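# Fold the raised paper corner past upright along its crease

## Task

The paper lies folded in half, and its fold faces left_arm. At the short end closest to the arm bases, the free corner of the top layer is partly raised on a diagonal crease. That crease is the line that would lay the short edge along the long fold. Push the corner further over along that same crease until it rests by itself, leaning beyond vertical. At the end the paper must still be the same side up, its other folds must stay shut, and there must be no new crease. Release the paper and pull the grippers away. The task fails immediately if the paper, once released, falls as a whole by more than roughly a finger's width, or if any part of it crosses the table edge. Everything must settle shortly after you finish.

## Robot and tools

Robot: two arms, left_arm and right_arm, each with a parallel two-finger gripper. The fingers point along the gripper's +z axis and open and close along its y axis. end_effector_position is the point between the finger pads, about 1 cm short of the fingertips.

Frames: the scene frame has its origin at table-top height, midway between the nominal arm bases. +z is up, +x points out over the table, and left_arm sits on the +y side. Image left and right do not match these names. The calibrated base poses are: left_arm (-0.010, +0.351, +0.045) m, right_arm (+0.008, -0.251, +0.013) m, both nearly unrotated. Each arm reports its hand pose, its targets and its wrist-camera pose in its own base frame. The table and the fixed cameras use the scene frame. Every offset is taken along the axes of that arm's current Hand target. Reported poses can be wrong by a few centimetres.

execute_actions(actions, cameras): actions is a list of actions. Each action is a table of up to 15 rows, and each row lasts one control step of 1/30 s. A short table repeats its last row until all 15 steps are used. Every row holds 14 numbers in [-1, 1]: left_arm dx, dy, dz, rx, ry, rz, opening, then right_arm in the same order. Both arms are always included. dx..rz are an offset from that arm's Hand target at the start of the action, not from the previous row. 1.0 equals 0.6 m or 180 degrees, and rx, ry, rz together form one rotation vector. Because each call starts from the current Hand target, repeating an offset moves the arm further. To re-command an arm where it already is, send six zeros. opening is absolute: +1 is fully open (0.094 m) and -1 is shut, and a 0 is a real command. cameras lists camera names, ["all"] or []. Images come back only for an empty actions list or when you request them. Each action takes 0.5 s.

move(target, speed, blend, opening_speed, grip_force, blocking, cameras): this drives the grippers in straight lines. target is one 14-number row in the same layout and units, offsets from the Hand target, or a list of up to 15 such rows. Every row in a list counts from the same starting Hand targets. speed is in m/s, from 0.002 to 4.3, with 0.25 as the default; turning is capped at twice that value in rad/s. You can give one speed or one per target. blend is in metres and rounds the corners between listed targets; 0 means stop at each one. opening_speed is the rate at which commanded openings change, on the -1..1 scale per second, at least 0.2. grip_force is in newtons per pad, from 10 to 50, given once or per arm. It stays set until changed, and lower values make closing slow. blocking=false returns after about 0.5 s while the motion continues. Paths run no longer than 10 s and do not avoid obstacles. The result adds a move: line giving the ending (done, off_target, moving, held, fault) and any limits that acted (paced = the pose sent was clipped; held = steps were withheld).

wait(seconds 0-10) lets the scene run. stop() brakes a running move. zoom_image(camera, region [x0,y0,x1,y1], at most 504x504 px) enlarges part of the latest image from one camera. The cameras are cam_head_left, cam_head_right, cam_high, cam_left_wrist and cam_right_wrist, all 896x504. read_manual returns licence texts only. finished_scene(scene) ends the current scene (1 or 2) and cannot be undone.

Results: end_effector_position (m) and end_effector_quat_wxyz are in the arm's base frame. Hand target is the last commanded pose after clipping, and the next offsets start from it. Tool commands gives the current gripper commands. grip_measured is the measured opening on the same scale as the command; it reads up to about 2.5 mm wide when empty and narrower under a squeeze. grip_effort_nm is the gripper motor effort, with negative meaning closing; it is not a finger force. The results also include joint positions, velocities (sometimes just "within noise"), torques, motor temperatures and, after action calls, sampled positions.

Behaviour to expect: a gripper can stop centimetres short of its target because of friction or weight; a fresh command, even all zeros, asks for the target again. Commanded orientation is clipped to within 40 degrees of the measured one. A blocked arm keeps pushing until you send it back past its gripper. Faster motion lags more and hits harder. Avoid paths close to an arm's own base, since that can flip its shoulder.

Avoid: any hit or press between the two arms, including grippers or wrist cameras (the clearance check does not catch these); hard impacts with the table or fixed objects; pushing the paper off the table; dropping it or letting it slide quickly out of the fingers; and putting a new crease in the paper. Work gently and slowly near the paper. Motors heat up when arms hold loads, reach far out or press against something. A MOTOR HOT line appears at 85 °C, and at 100 °C that arm goes limp for 30 to 60 s or more. When the corner stays over on its own, open the grippers, lift them clear, check the cameras, then call finished_scene.

Each tool is called after ">>>" as name(argument=value, ...), one argument or row to a line, values as JSON.

## Session

>>> execute_actions(
  actions=[],
)

Scene clock: 0.00 s.
left_arm: end_effector_position=(+0.5239, +0.0289, +0.1484) grip_measured=+1.000 grip_effort_nm=n/a end_effector_quat_wxyz=(+0.568, +0.204, +0.678, -0.419) | right_arm: end_effector_position=(+0.2330, -0.1238, +0.3154) grip_measured=+1.000 grip_effort_nm=n/a end_effector_quat_wxyz=(+0.353, +0.475, +0.795, -0.130)
Joint positions: left_arm=[0.382 1.829 0.791 1.023 1.311 -0.329 0.094] | right_arm=[-0.182 0.598 0.862 -1.2 0.472 0.738 0.094]
Joint velocities: within noise
Joint torques (N m): no reading
Motor temperatures (°C): left_arm=[29 25 29 21 20 21 26] | right_arm=[22 36 28 23 25 23 28]
Heat: left arm: hottest waist 29 °C; right arm: hottest shoulder 36 °C.
Hand target: left_arm +0.5287, +0.0309, +0.1542; +0.573, +0.210, +0.675, -0.415 | right_arm +0.2350, -0.1241, +0.3261; +0.363, +0.476, +0.791, -0.126
Tool commands: left_gripper/opening=+1.0 right_gripper/opening=+1.0

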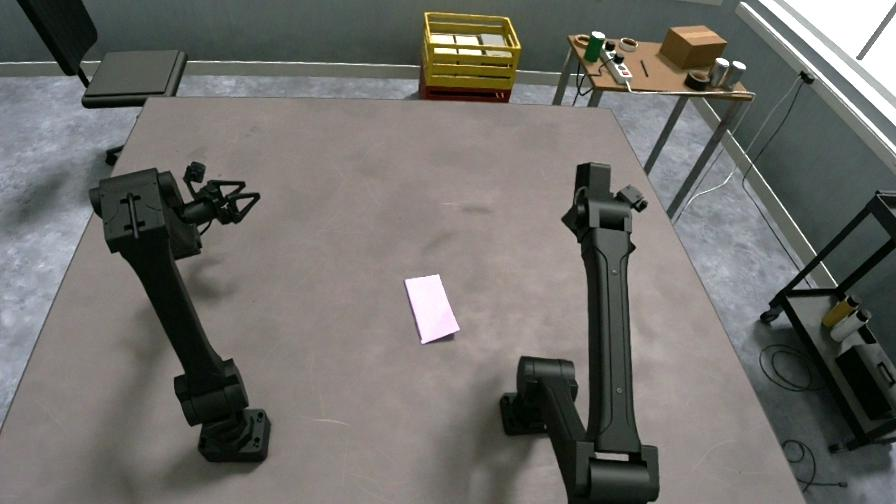

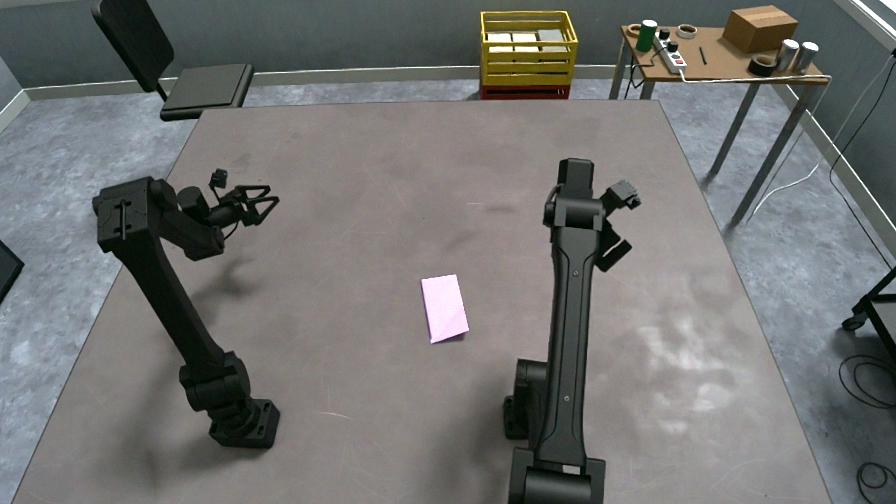

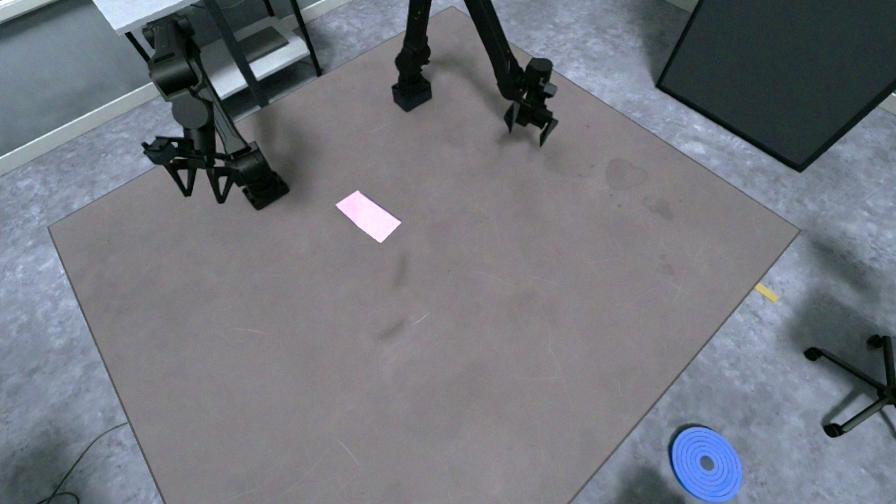

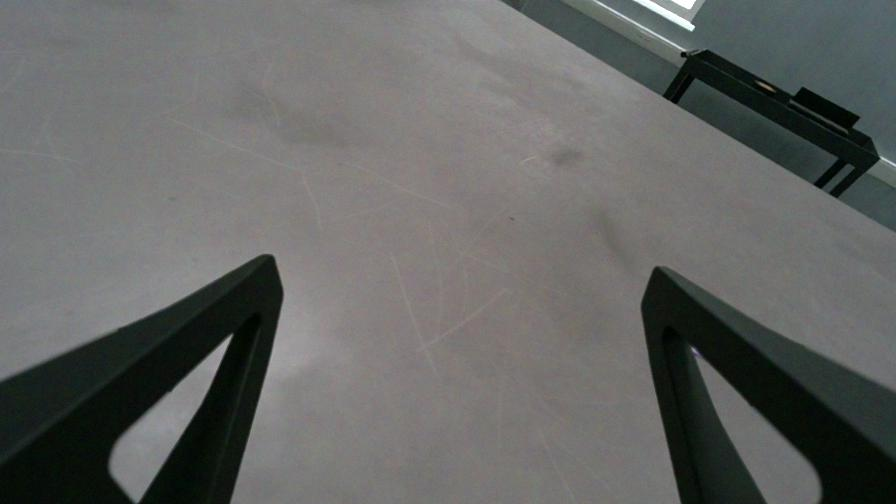

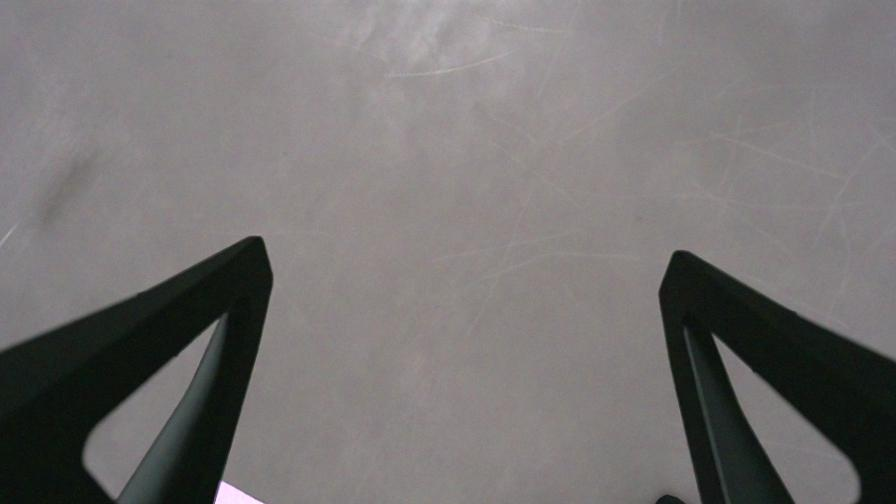

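>>> zoom_image(
  camera="cam_head_left",
  region=[380, 260, 490, 360],
)

>>> zoom_image(
  camera="cam_head_right",
  region=[400, 260, 500, 360],
)

>>> zoom_image(
  camera="cam_high",
  region=[320, 175, 420, 255],
)

Scaled by 4.582 from the camera's 896x504 image, which has a finer 1280x720 frame.

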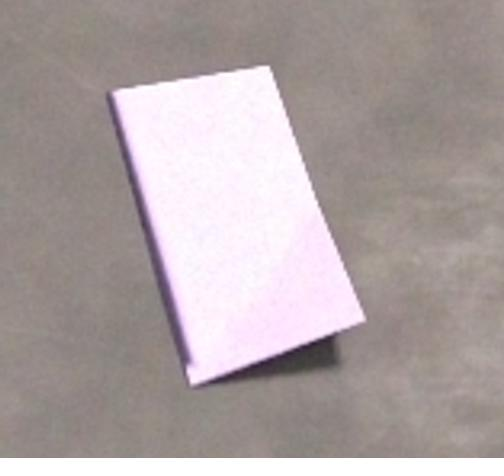

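Scaled by 5.040 from the camera's 896x504 image, which has a finer 1280x720 frame.

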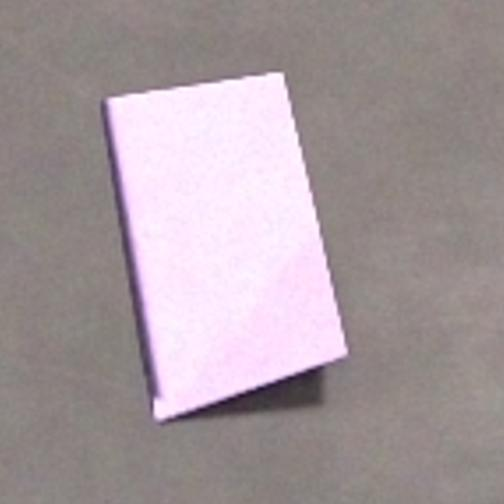

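Scaled by 5.040 from the camera's 896x504 image, which has a finer 1280x720 frame.

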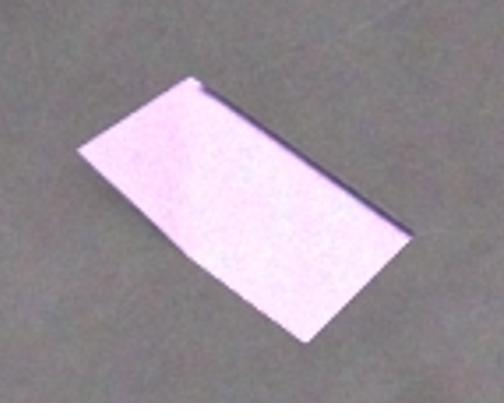

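>>> move(
  target=[0,0,0,0,0,0,1,0.4603,0.3523,-0.1297,-0.4016,0.0427,-0.4497,1],
  speed=0.4,
  cameras=["all"],
)

Scene clock: 199.37 s.
left_arm: end_effector_position=(+0.5239, +0.0289, +0.1484) grip_measured=+1.000 grip_effort_nm=0.00 end_effector_quat_wxyz=(+0.568, +0.204, +0.678, -0.419) | right_arm: end_effector_position=(+0.2906, +0.2025, +0.2016) grip_measured=+1.000 grip_effort_nm=-0.01 end_effector_quat_wxyz=(+0.326, -0.384, +0.849, +0.160)
Joint positions: left_arm=[0.382 1.829 0.791 1.023 1.311 -0.329 0.094] | right_arm=[0.48 0.841 0.652 -0.68 -0.267 -0.272 0.094]
Joint torques (N m): left_arm=[-1.08 -13.98 6.41 1.28 -0.12 0] | right_arm=[-0.38 -4.37 11.96 2.11 -0.26 -0.18]
Motor temperatures (°C): left_arm=[28 30 34 21 20 19 23] | right_arm=[22 34 39 22 23 20 26]
Heat: left arm: hottest elbow 34 °C; right arm: hottest elbow 39 °C.
Hand target: left_arm +0.5287, +0.0309, +0.1542; +0.573, +0.210, +0.675, -0.415 | right_arm +0.3001, +0.2098, +0.2200; +0.347, -0.390, +0.838, +0.161
Off the commanded pose: left_arm 0.008 m, 1 deg | right_arm 0.022 m, 3 deg.
move: off_target (right_arm)

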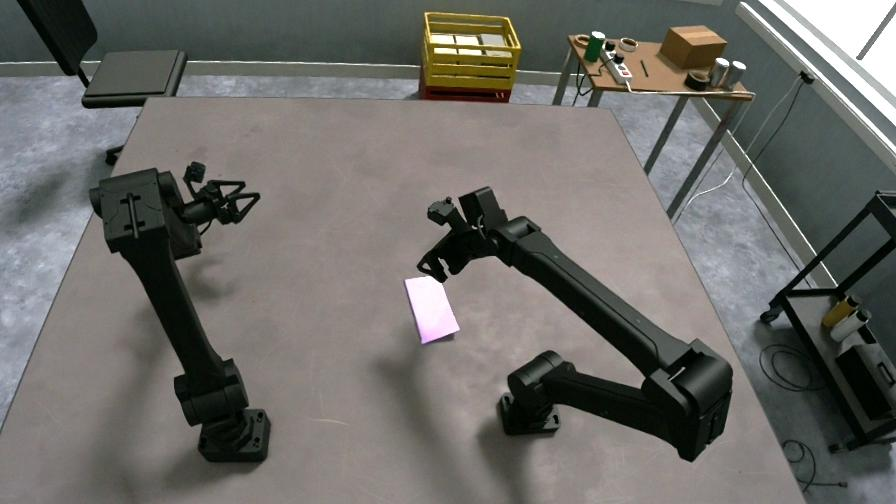

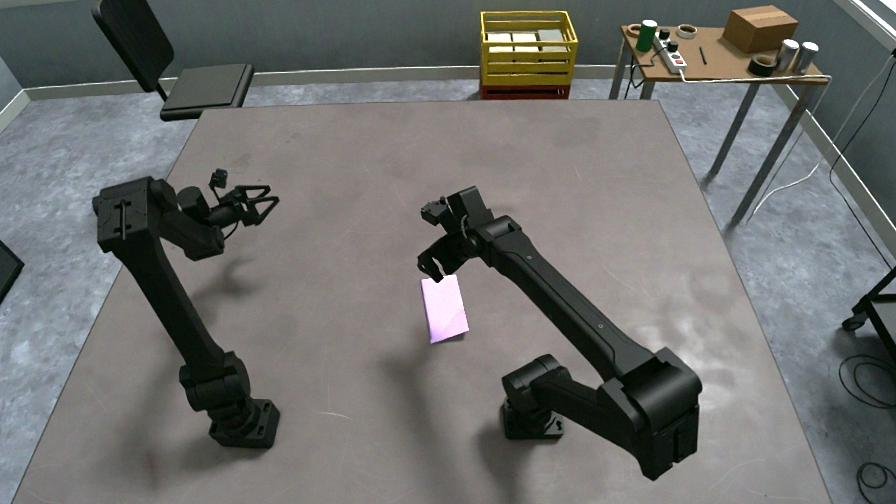

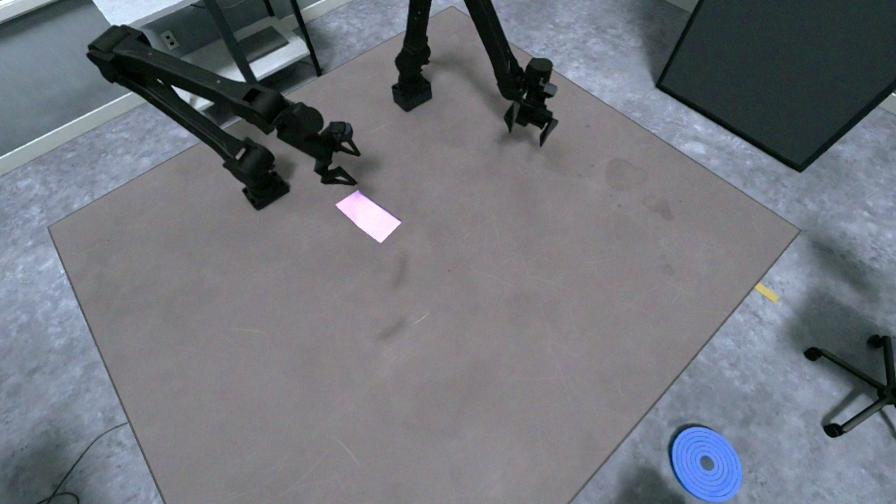

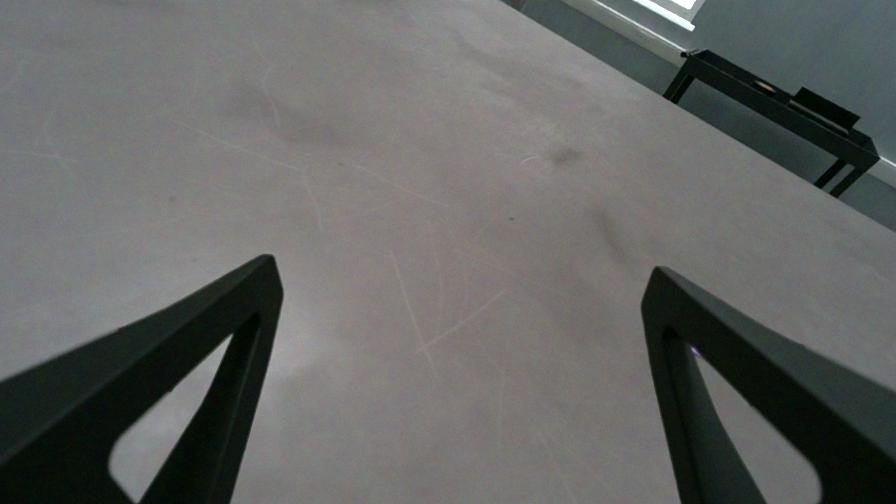

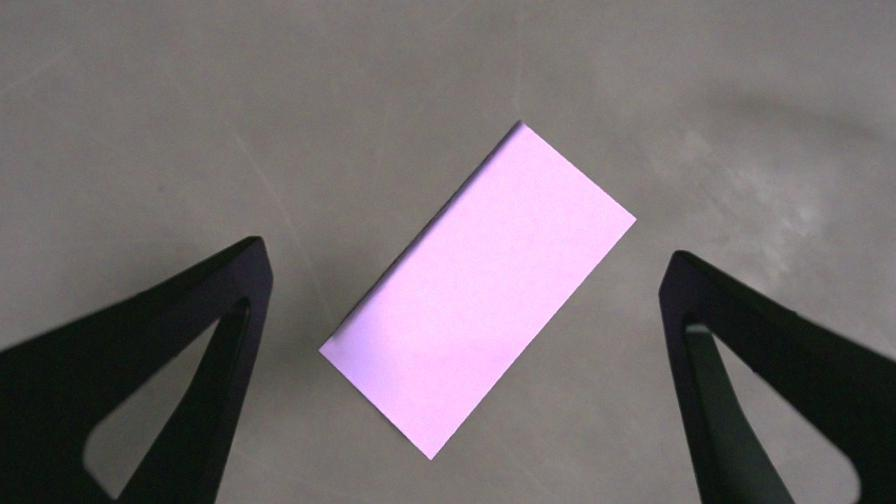

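>>> move(
  target=[0.3688,-0.5747,0.4242,-0.0936,0.4362,0.0679,-1,0.1948,0.0051,0.0187,-0.1371,0.0554,0.3843,0.277],
  speed=0.3,
  cameras=["all"],
)

Scene clock: 694.93 s.
left_arm: end_effector_position=(+0.3498, -0.4036, +0.0440) grip_measured=-0.982 grip_effort_nm=-1.00 end_effector_quat_wxyz=(+0.070, +0.421, +0.904, -0.031) | right_arm: end_effector_position=(+0.2526, +0.1559, +0.1348) grip_measured=+0.279 grip_effort_nm=-0.11 end_effector_quat_wxyz=(+0.053, +0.065, +0.884, +0.461)
Joint positions: left_arm=[-0.856 1.786 1.245 -0.877 0.001 0.016 0.001] | right_arm=[0.07 0.966 0.484 -0.736 -0.918 0.393 0.06]
Joint torques (N m): left_arm=[-0.97 -15.56 10.45 0.24 -0.23 -0.21] | right_arm=[-1.38 -3.9 7.65 0.42 -0.67 -0.11]
Heat: left arm: hottest elbow 34 °C; right arm: hottest elbow 42 °C.
Hand target: left_arm +0.3630, -0.4110, +0.0545; +0.080, +0.410, +0.908, -0.035 | right_arm +0.2497, +0.1546, +0.1295; +0.040, +0.077, +0.883, +0.460
Off the commanded pose: left_arm 0.018 m, 2 deg | right_arm 0.006 m, 2 deg.
move: off_target (left_arm)

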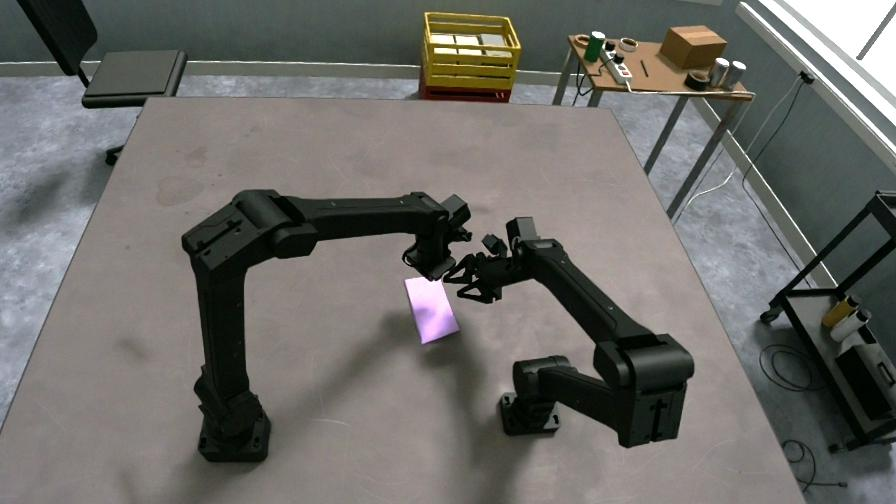

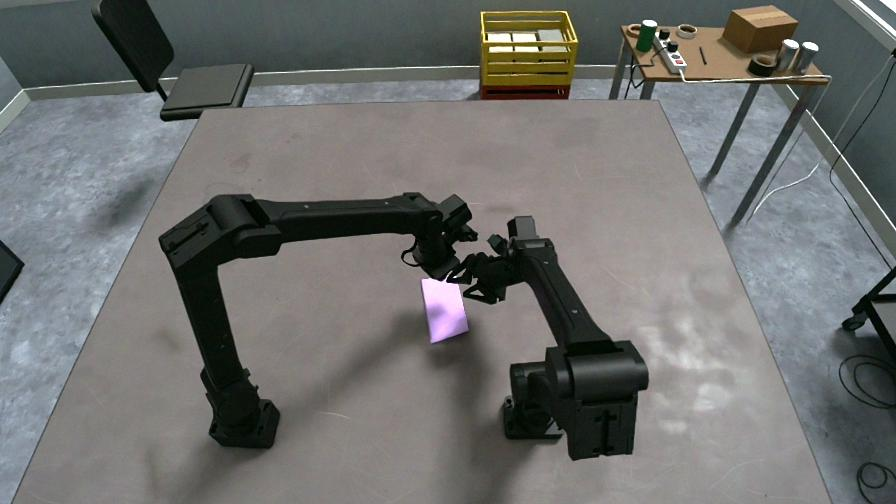

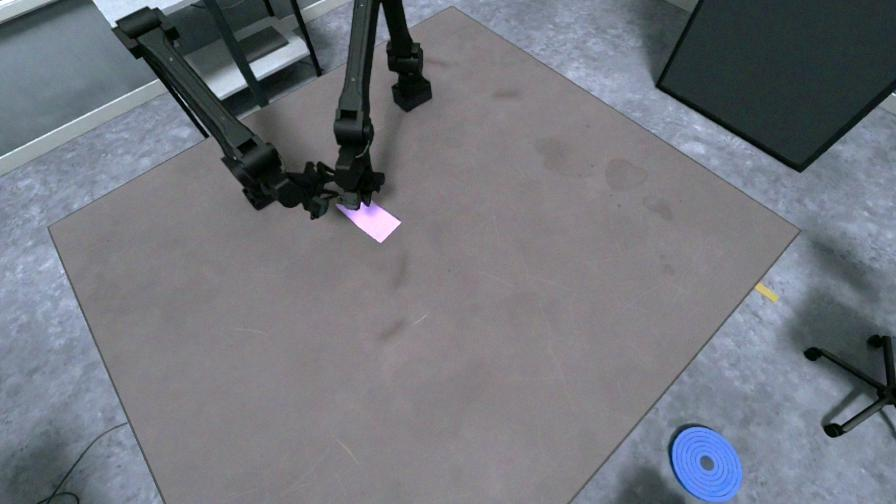

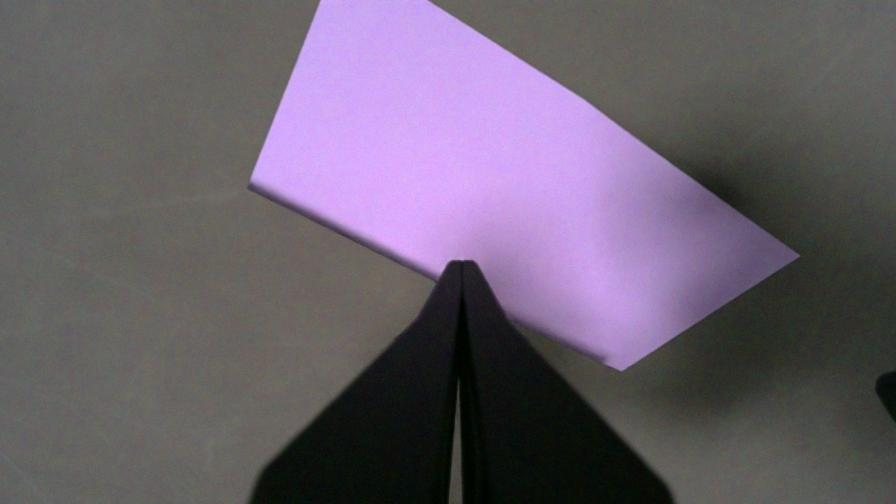

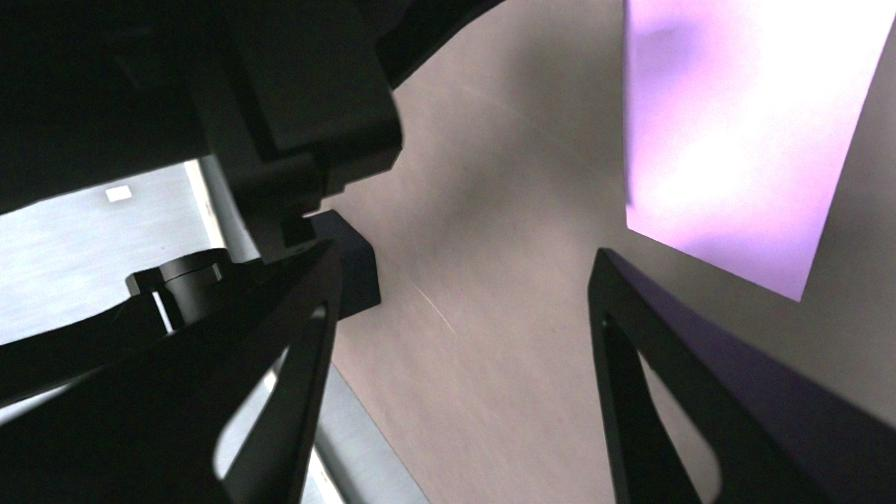

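>>> move(
  target=[-0.0037,0.0025,0.1067,0,0,0,-1,0.0575,-0.1457,-0.0207,0,0,0,0.277],
  speed=0.2,
  cameras=["all"],
)

Scene clock: 734.93 s.
left_arm: end_effector_position=(+0.3587, -0.4122, -0.0170) grip_measured=-0.982 grip_effort_nm=-0.99 end_effector_quat_wxyz=(+0.063, +0.420, +0.905, -0.028) | right_arm: end_effector_position=(+0.2047, +0.1021, +0.0651) grip_measured=+0.279 grip_effort_nm=-0.11 end_effector_quat_wxyz=(+0.045, +0.075, +0.885, +0.458)
Joint positions: left_arm=[-0.854 1.911 1.245 -0.767 0.001 0.015 0.001] | right_arm=[-0.206 1.081 0.341 -0.866 -0.956 -0.056 0.06]
Joint torques (N m): left_arm=[-0.44 -17.49 8.8 0.98 -0.19 -0.18] | right_arm=[-1.26 -3.25 6.91 -0.25 -0.76 -0.3]
Motor temperatures (°C): left_arm=[26 32 40 20 20 18 24] | right_arm=[22 32 40 20 23 18 24]
Heat: left arm: hottest elbow 40 °C; right arm: hottest elbow 40 °C.
Hand target: left_arm +0.3731, -0.4199, -0.0082; +0.080, +0.409, +0.908, -0.035 | right_arm +0.2053, +0.1012, +0.0650; +0.040, +0.077, +0.883, +0.460
Off the commanded pose: left_arm 0.019 m, 2 deg | right_arm 0.001 m, 1 deg.
move: off_target (left_arm)

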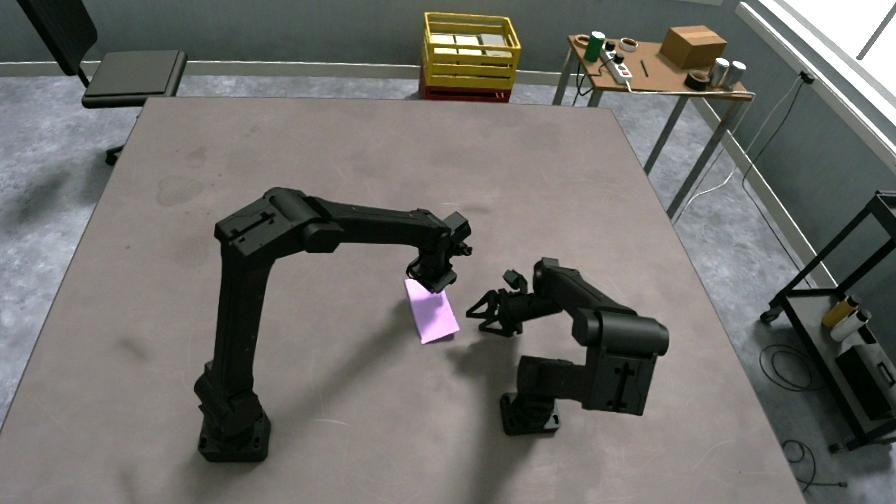

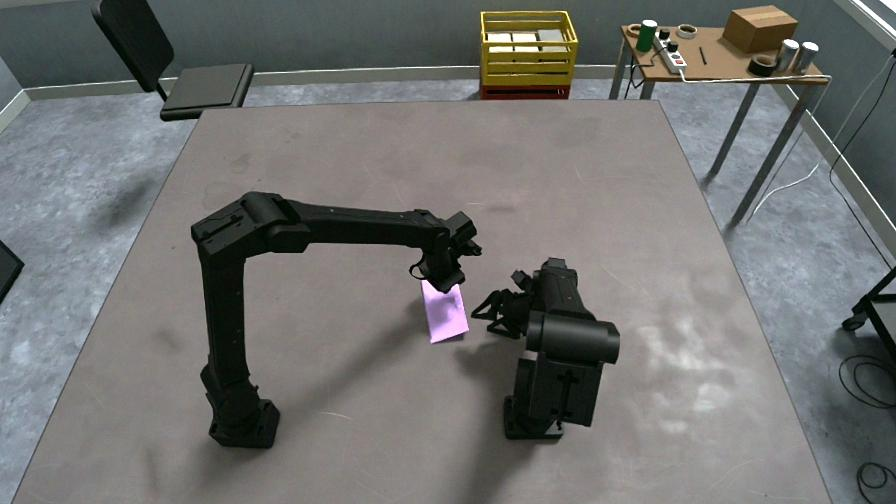

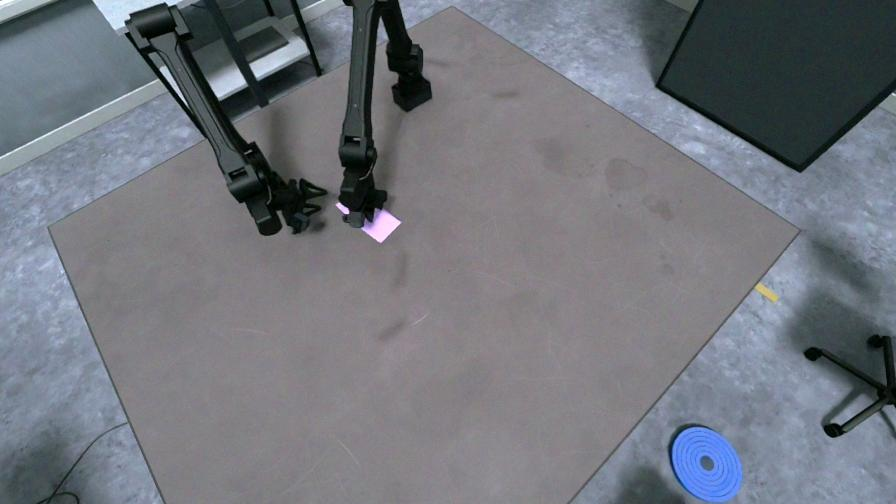

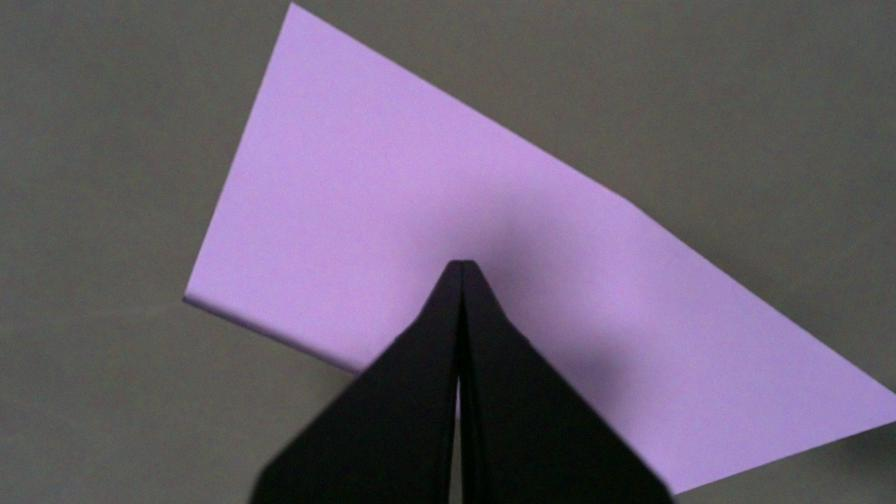

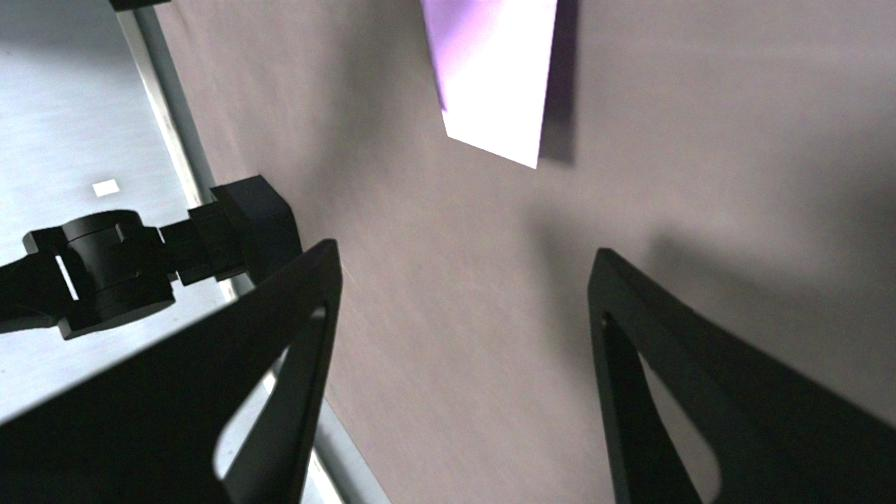

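>>> move(
  target=[0.0052,0,0.0295,0,0,0,-1,0,-0.0553,0.0387,0,0,0,0.277],
  speed=0.05,
  cameras=["all"],
)

>>> zoom_image(
  camera="cam_head_left",
  region=[390, 250, 530, 360],
)

>>> zoom_image(
  camera="cam_high",
  region=[290, 150, 420, 250],
)

Scene clock: 752.90 s.
left_arm: end_effector_position=(+0.3637, -0.4180, -0.0230) grip_measured=-0.982 grip_effort_nm=-1.00 end_effector_quat_wxyz=(+0.074, +0.419, +0.904, -0.034) | right_arm: end_effector_position=(+0.2066, +0.1017, +0.0275) grip_measured=+0.279 grip_effort_nm=-0.12 end_effector_quat_wxyz=(+0.039, +0.076, +0.884, +0.459)
Joint positions: left_arm=[-0.854 1.925 1.245 -0.727 0.001 0.015 0.001] | right_arm=[-0.206 1.249 0.303 -0.673 -0.957 -0.059 0.06]
Joint torques (N m): left_arm=[-0.79 -16.5 7.88 1.02 -0.2 -0.17] | right_arm=[-1.32 -4.19 4.64 0.73 -0.74 -0.26]
Heat: left arm: hottest elbow 40 °C; right arm: hottest elbow 39 °C.
Hand target: left_arm +0.3730, -0.4199, -0.0263; +0.080, +0.409, +0.908, -0.035 | right_arm +0.2052, +0.1013, +0.0245; +0.040, +0.077, +0.883, +0.460
Off the commanded pose: left_arm 0.010 m, 1 deg | right_arm 0.003 m, 0 deg.
move: done

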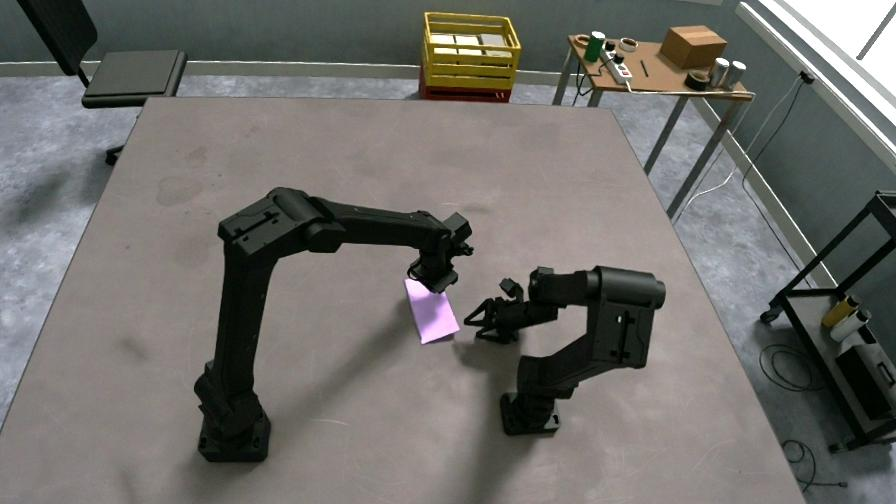

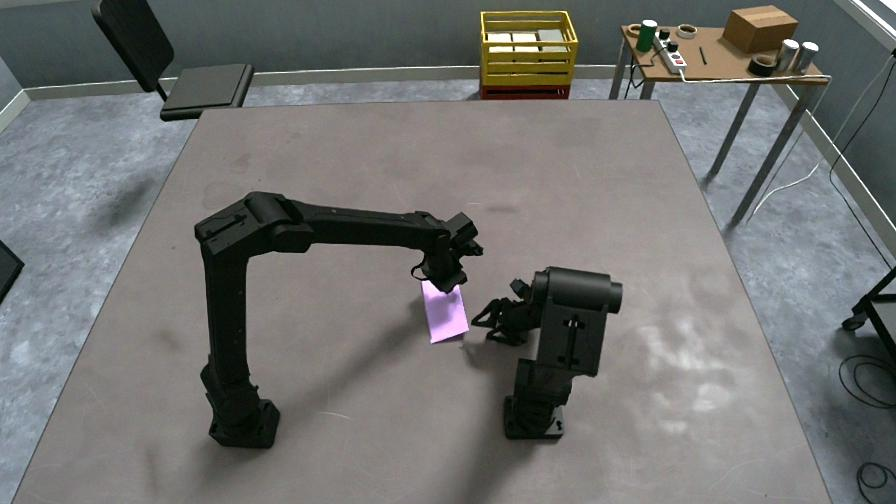

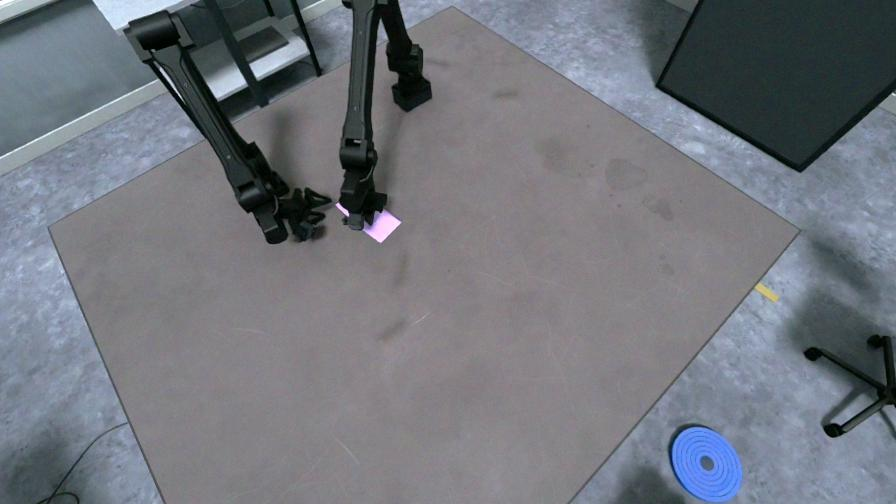

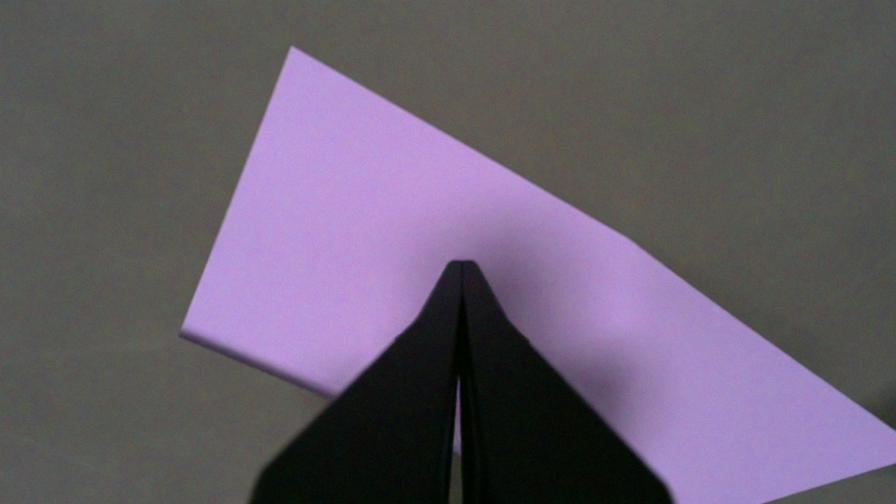

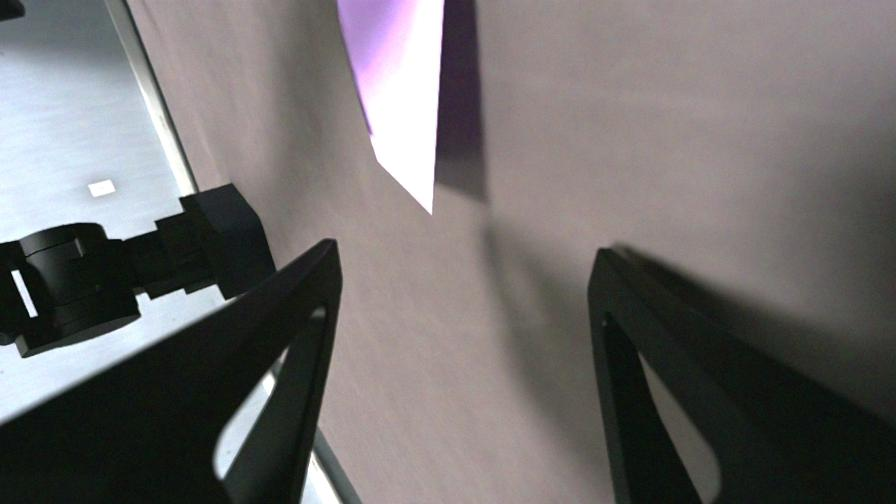

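Scaled by 3.600 from the camera's 896x504 image, which has a finer 1280x720 frame.

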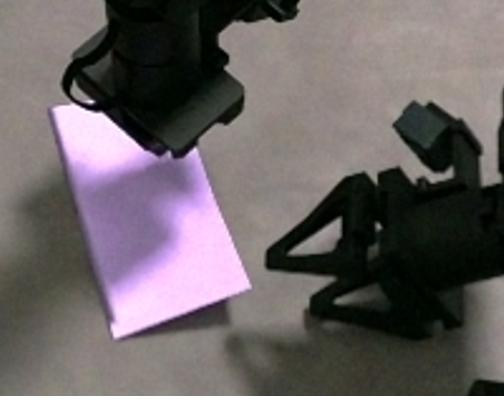

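Scaled by 3.877 from the camera's 896x504 image, which has a finer 1280x720 frame.

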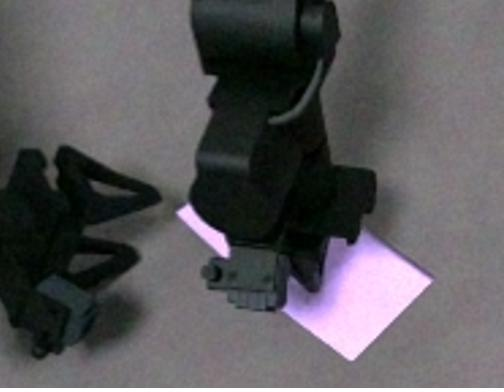

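>>> move(
  target=[0.0023,0,0.0131,0,0,0,-1,-0.0008,0.0247,0.047,0,0,0,0.277],
  speed=0.05,
  cameras=["cam_left_wrist","cam_right_wrist","cam_head_left"],
)

Scene clock: 816.77 s.
left_arm: end_effector_position=(+0.3654, -0.4199, -0.0285) grip_measured=-0.982 grip_effort_nm=-1.00 end_effector_quat_wxyz=(+0.077, +0.419, +0.904, -0.035) | right_arm: end_effector_position=(+0.2121, +0.1316, +0.0206) grip_measured=+0.279 grip_effort_nm=-0.11 end_effector_quat_wxyz=(+0.036, +0.079, +0.883, +0.462)
Joint positions: left_arm=[-0.854 1.937 1.245 -0.709 0.001 0.015 0.001] | right_arm=[-0.047 1.246 0.261 -0.418 -0.954 0.217 0.06]
Joint torques (N m): left_arm=[-0.5 -16.5 7.46 1.06 -0.21 -0.18] | right_arm=[-0.21 -5.89 4.49 1.13 -0.37 -0.1]
Motor temperatures (°C): left_arm=[25 32 38 20 20 18 25] | right_arm=[22 31 35 19 23 18 24]
Heat: left arm: hottest elbow 38 °C; right arm: hottest elbow 35 °C.
Hand target: left_arm +0.3731, -0.4199, -0.0342; +0.080, +0.409, +0.908, -0.035 | right_arm +0.2111, +0.1324, +0.0205; +0.040, +0.077, +0.883, +0.460
Off the commanded pose: left_arm 0.010 m, 1 deg | right_arm 0.001 m, 1 deg.
move: done
Images, in order (width x height): cam_head_left 896x504, cam_left_wrist 896x504, cam_right_wrist 896x504.

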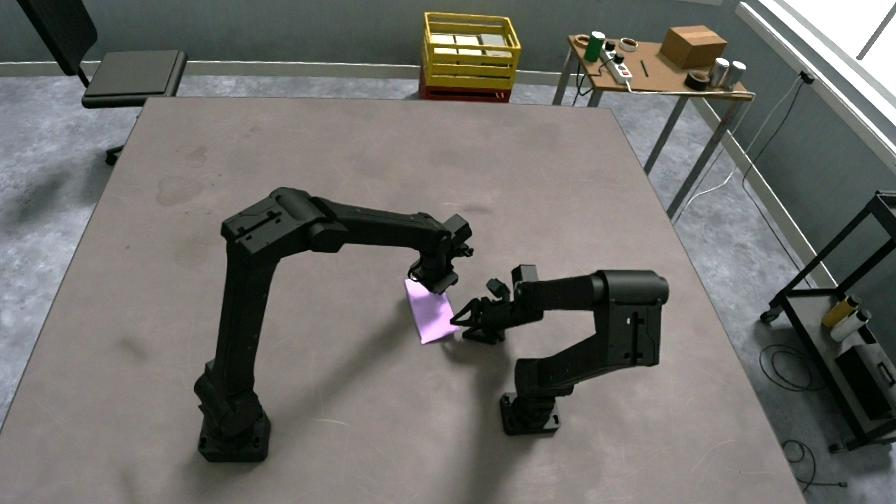

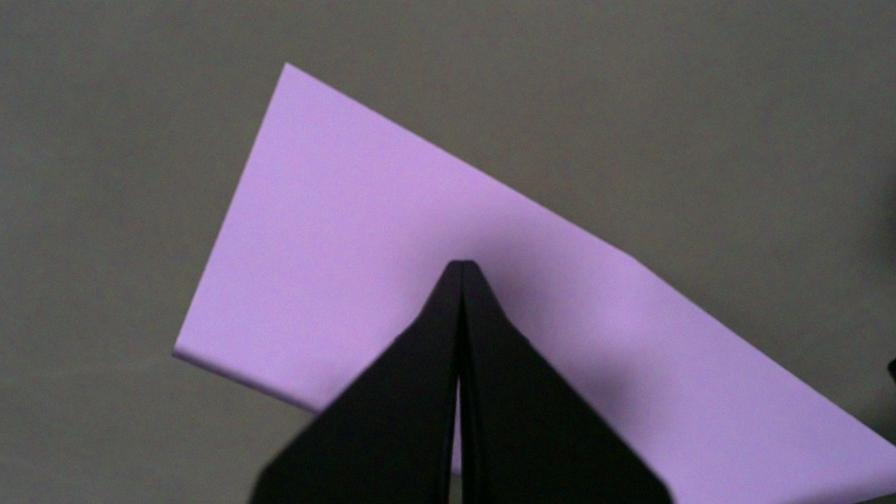

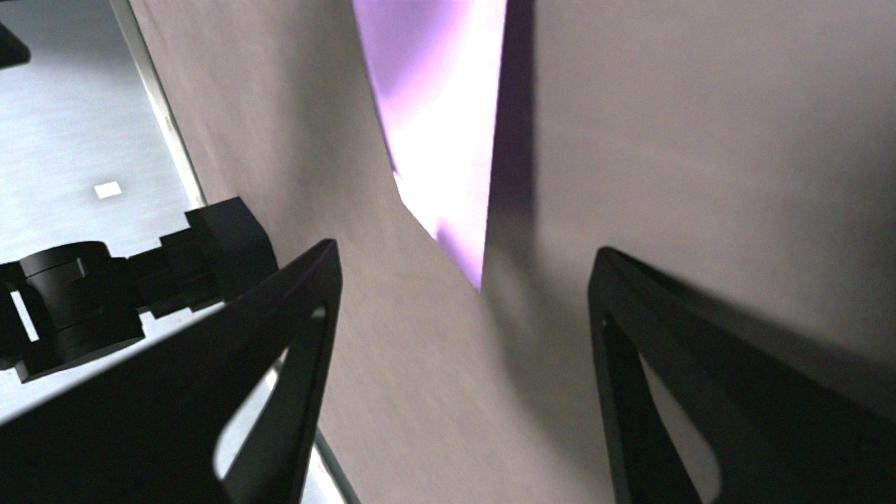

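>>> move(
  target=[0.0017,0,0.0098,0,0,0,-1,0.0015,0.0363,0.0402,0,0,0,0.277],
  speed=0.05,
  cameras=["cam_left_wrist","cam_right_wrist","cam_head_left"],
)

>>> zoom_image(
  camera="cam_head_left",
  region=[390, 250, 530, 360],
)

Scene clock: 830.67 s.
left_arm: end_effector_position=(+0.3666, -0.4212, -0.0331) grip_measured=-0.982 grip_effort_nm=-1.00 end_effector_quat_wxyz=(+0.079, +0.419, +0.904, -0.036) | right_arm: end_effector_position=(+0.2159, +0.1634, +0.0233) grip_measured=+0.279 grip_effort_nm=-0.11 end_effector_quat_wxyz=(+0.033, +0.079, +0.884, +0.460)
Joint positions: left_arm=[-0.854 1.946 1.245 -0.696 0.001 0.015 0.001] | right_arm=[0.12 1.216 0.237 -0.214 -0.904 0.485 0.06]
Joint torques (N m): left_arm=[-0.21 -16.73 7.28 1.01 -0.2 -0.16] | right_arm=[-0.38 -5.95 4.9 1.51 -0.34 -0.15]
Heat: left arm: hottest elbow 38 °C; right arm: hottest elbow 35 °C.
Hand target: left_arm +0.3731, -0.4200, -0.0401; +0.080, +0.409, +0.908, -0.035 | right_arm +0.2157, +0.1643, +0.0245; +0.040, +0.077, +0.883, +0.460
Off the commanded pose: left_arm 0.010 m, 1 deg | right_arm 0.001 m, 1 deg.
move: done
Images, in order (width x height): cam_head_left 896x504, cam_left_wrist 896x504, cam_right_wrist 896x504.

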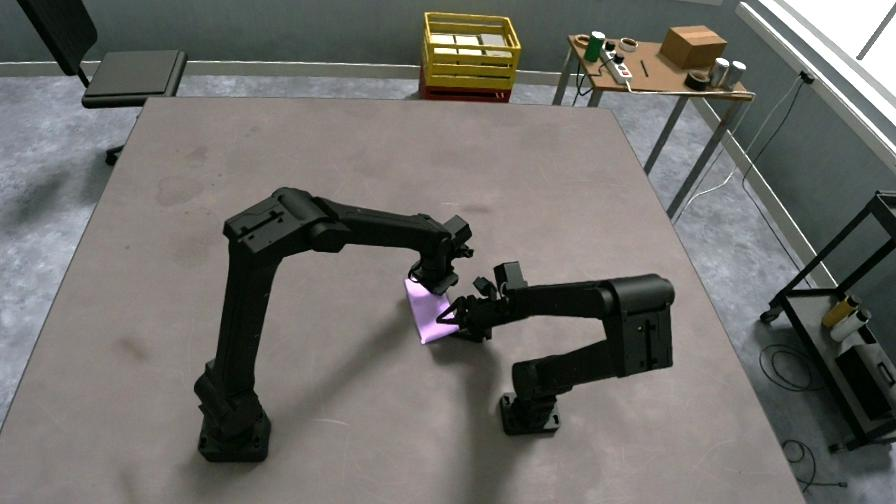

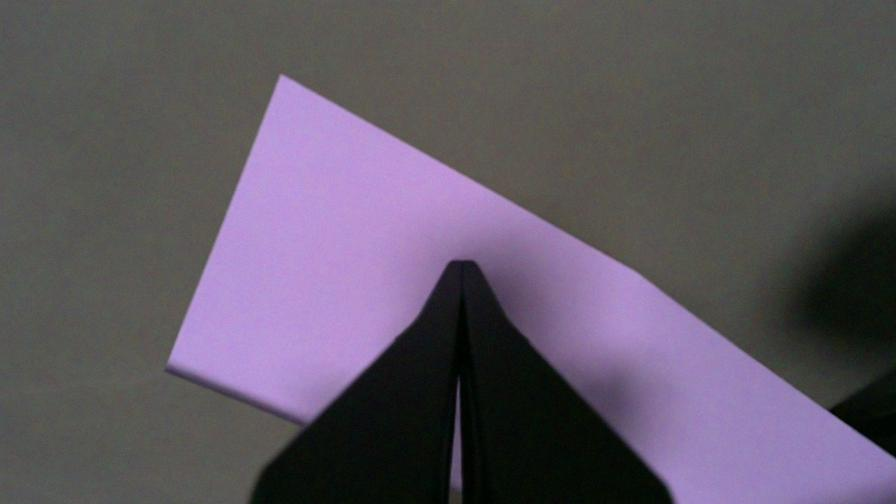

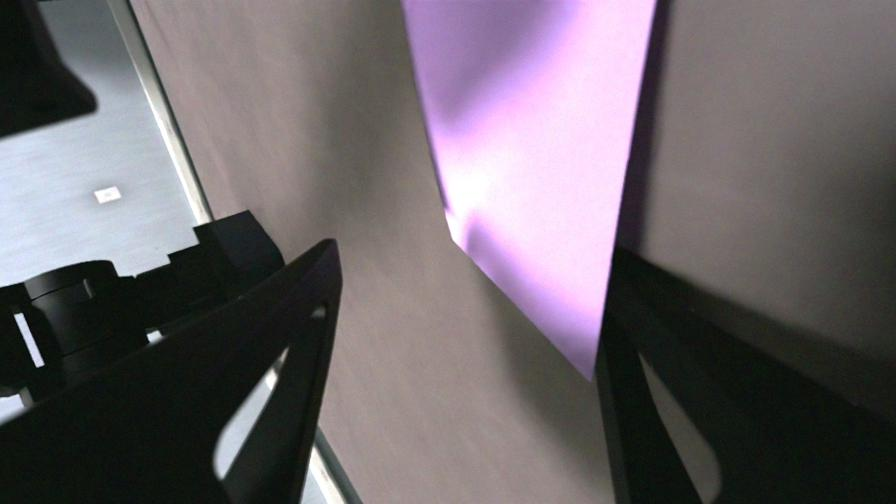

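Scaled by 3.600 from the camera's 896x504 image, which has a finer 1280x720 frame.

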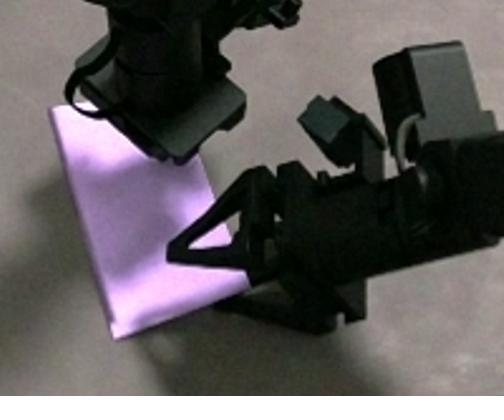

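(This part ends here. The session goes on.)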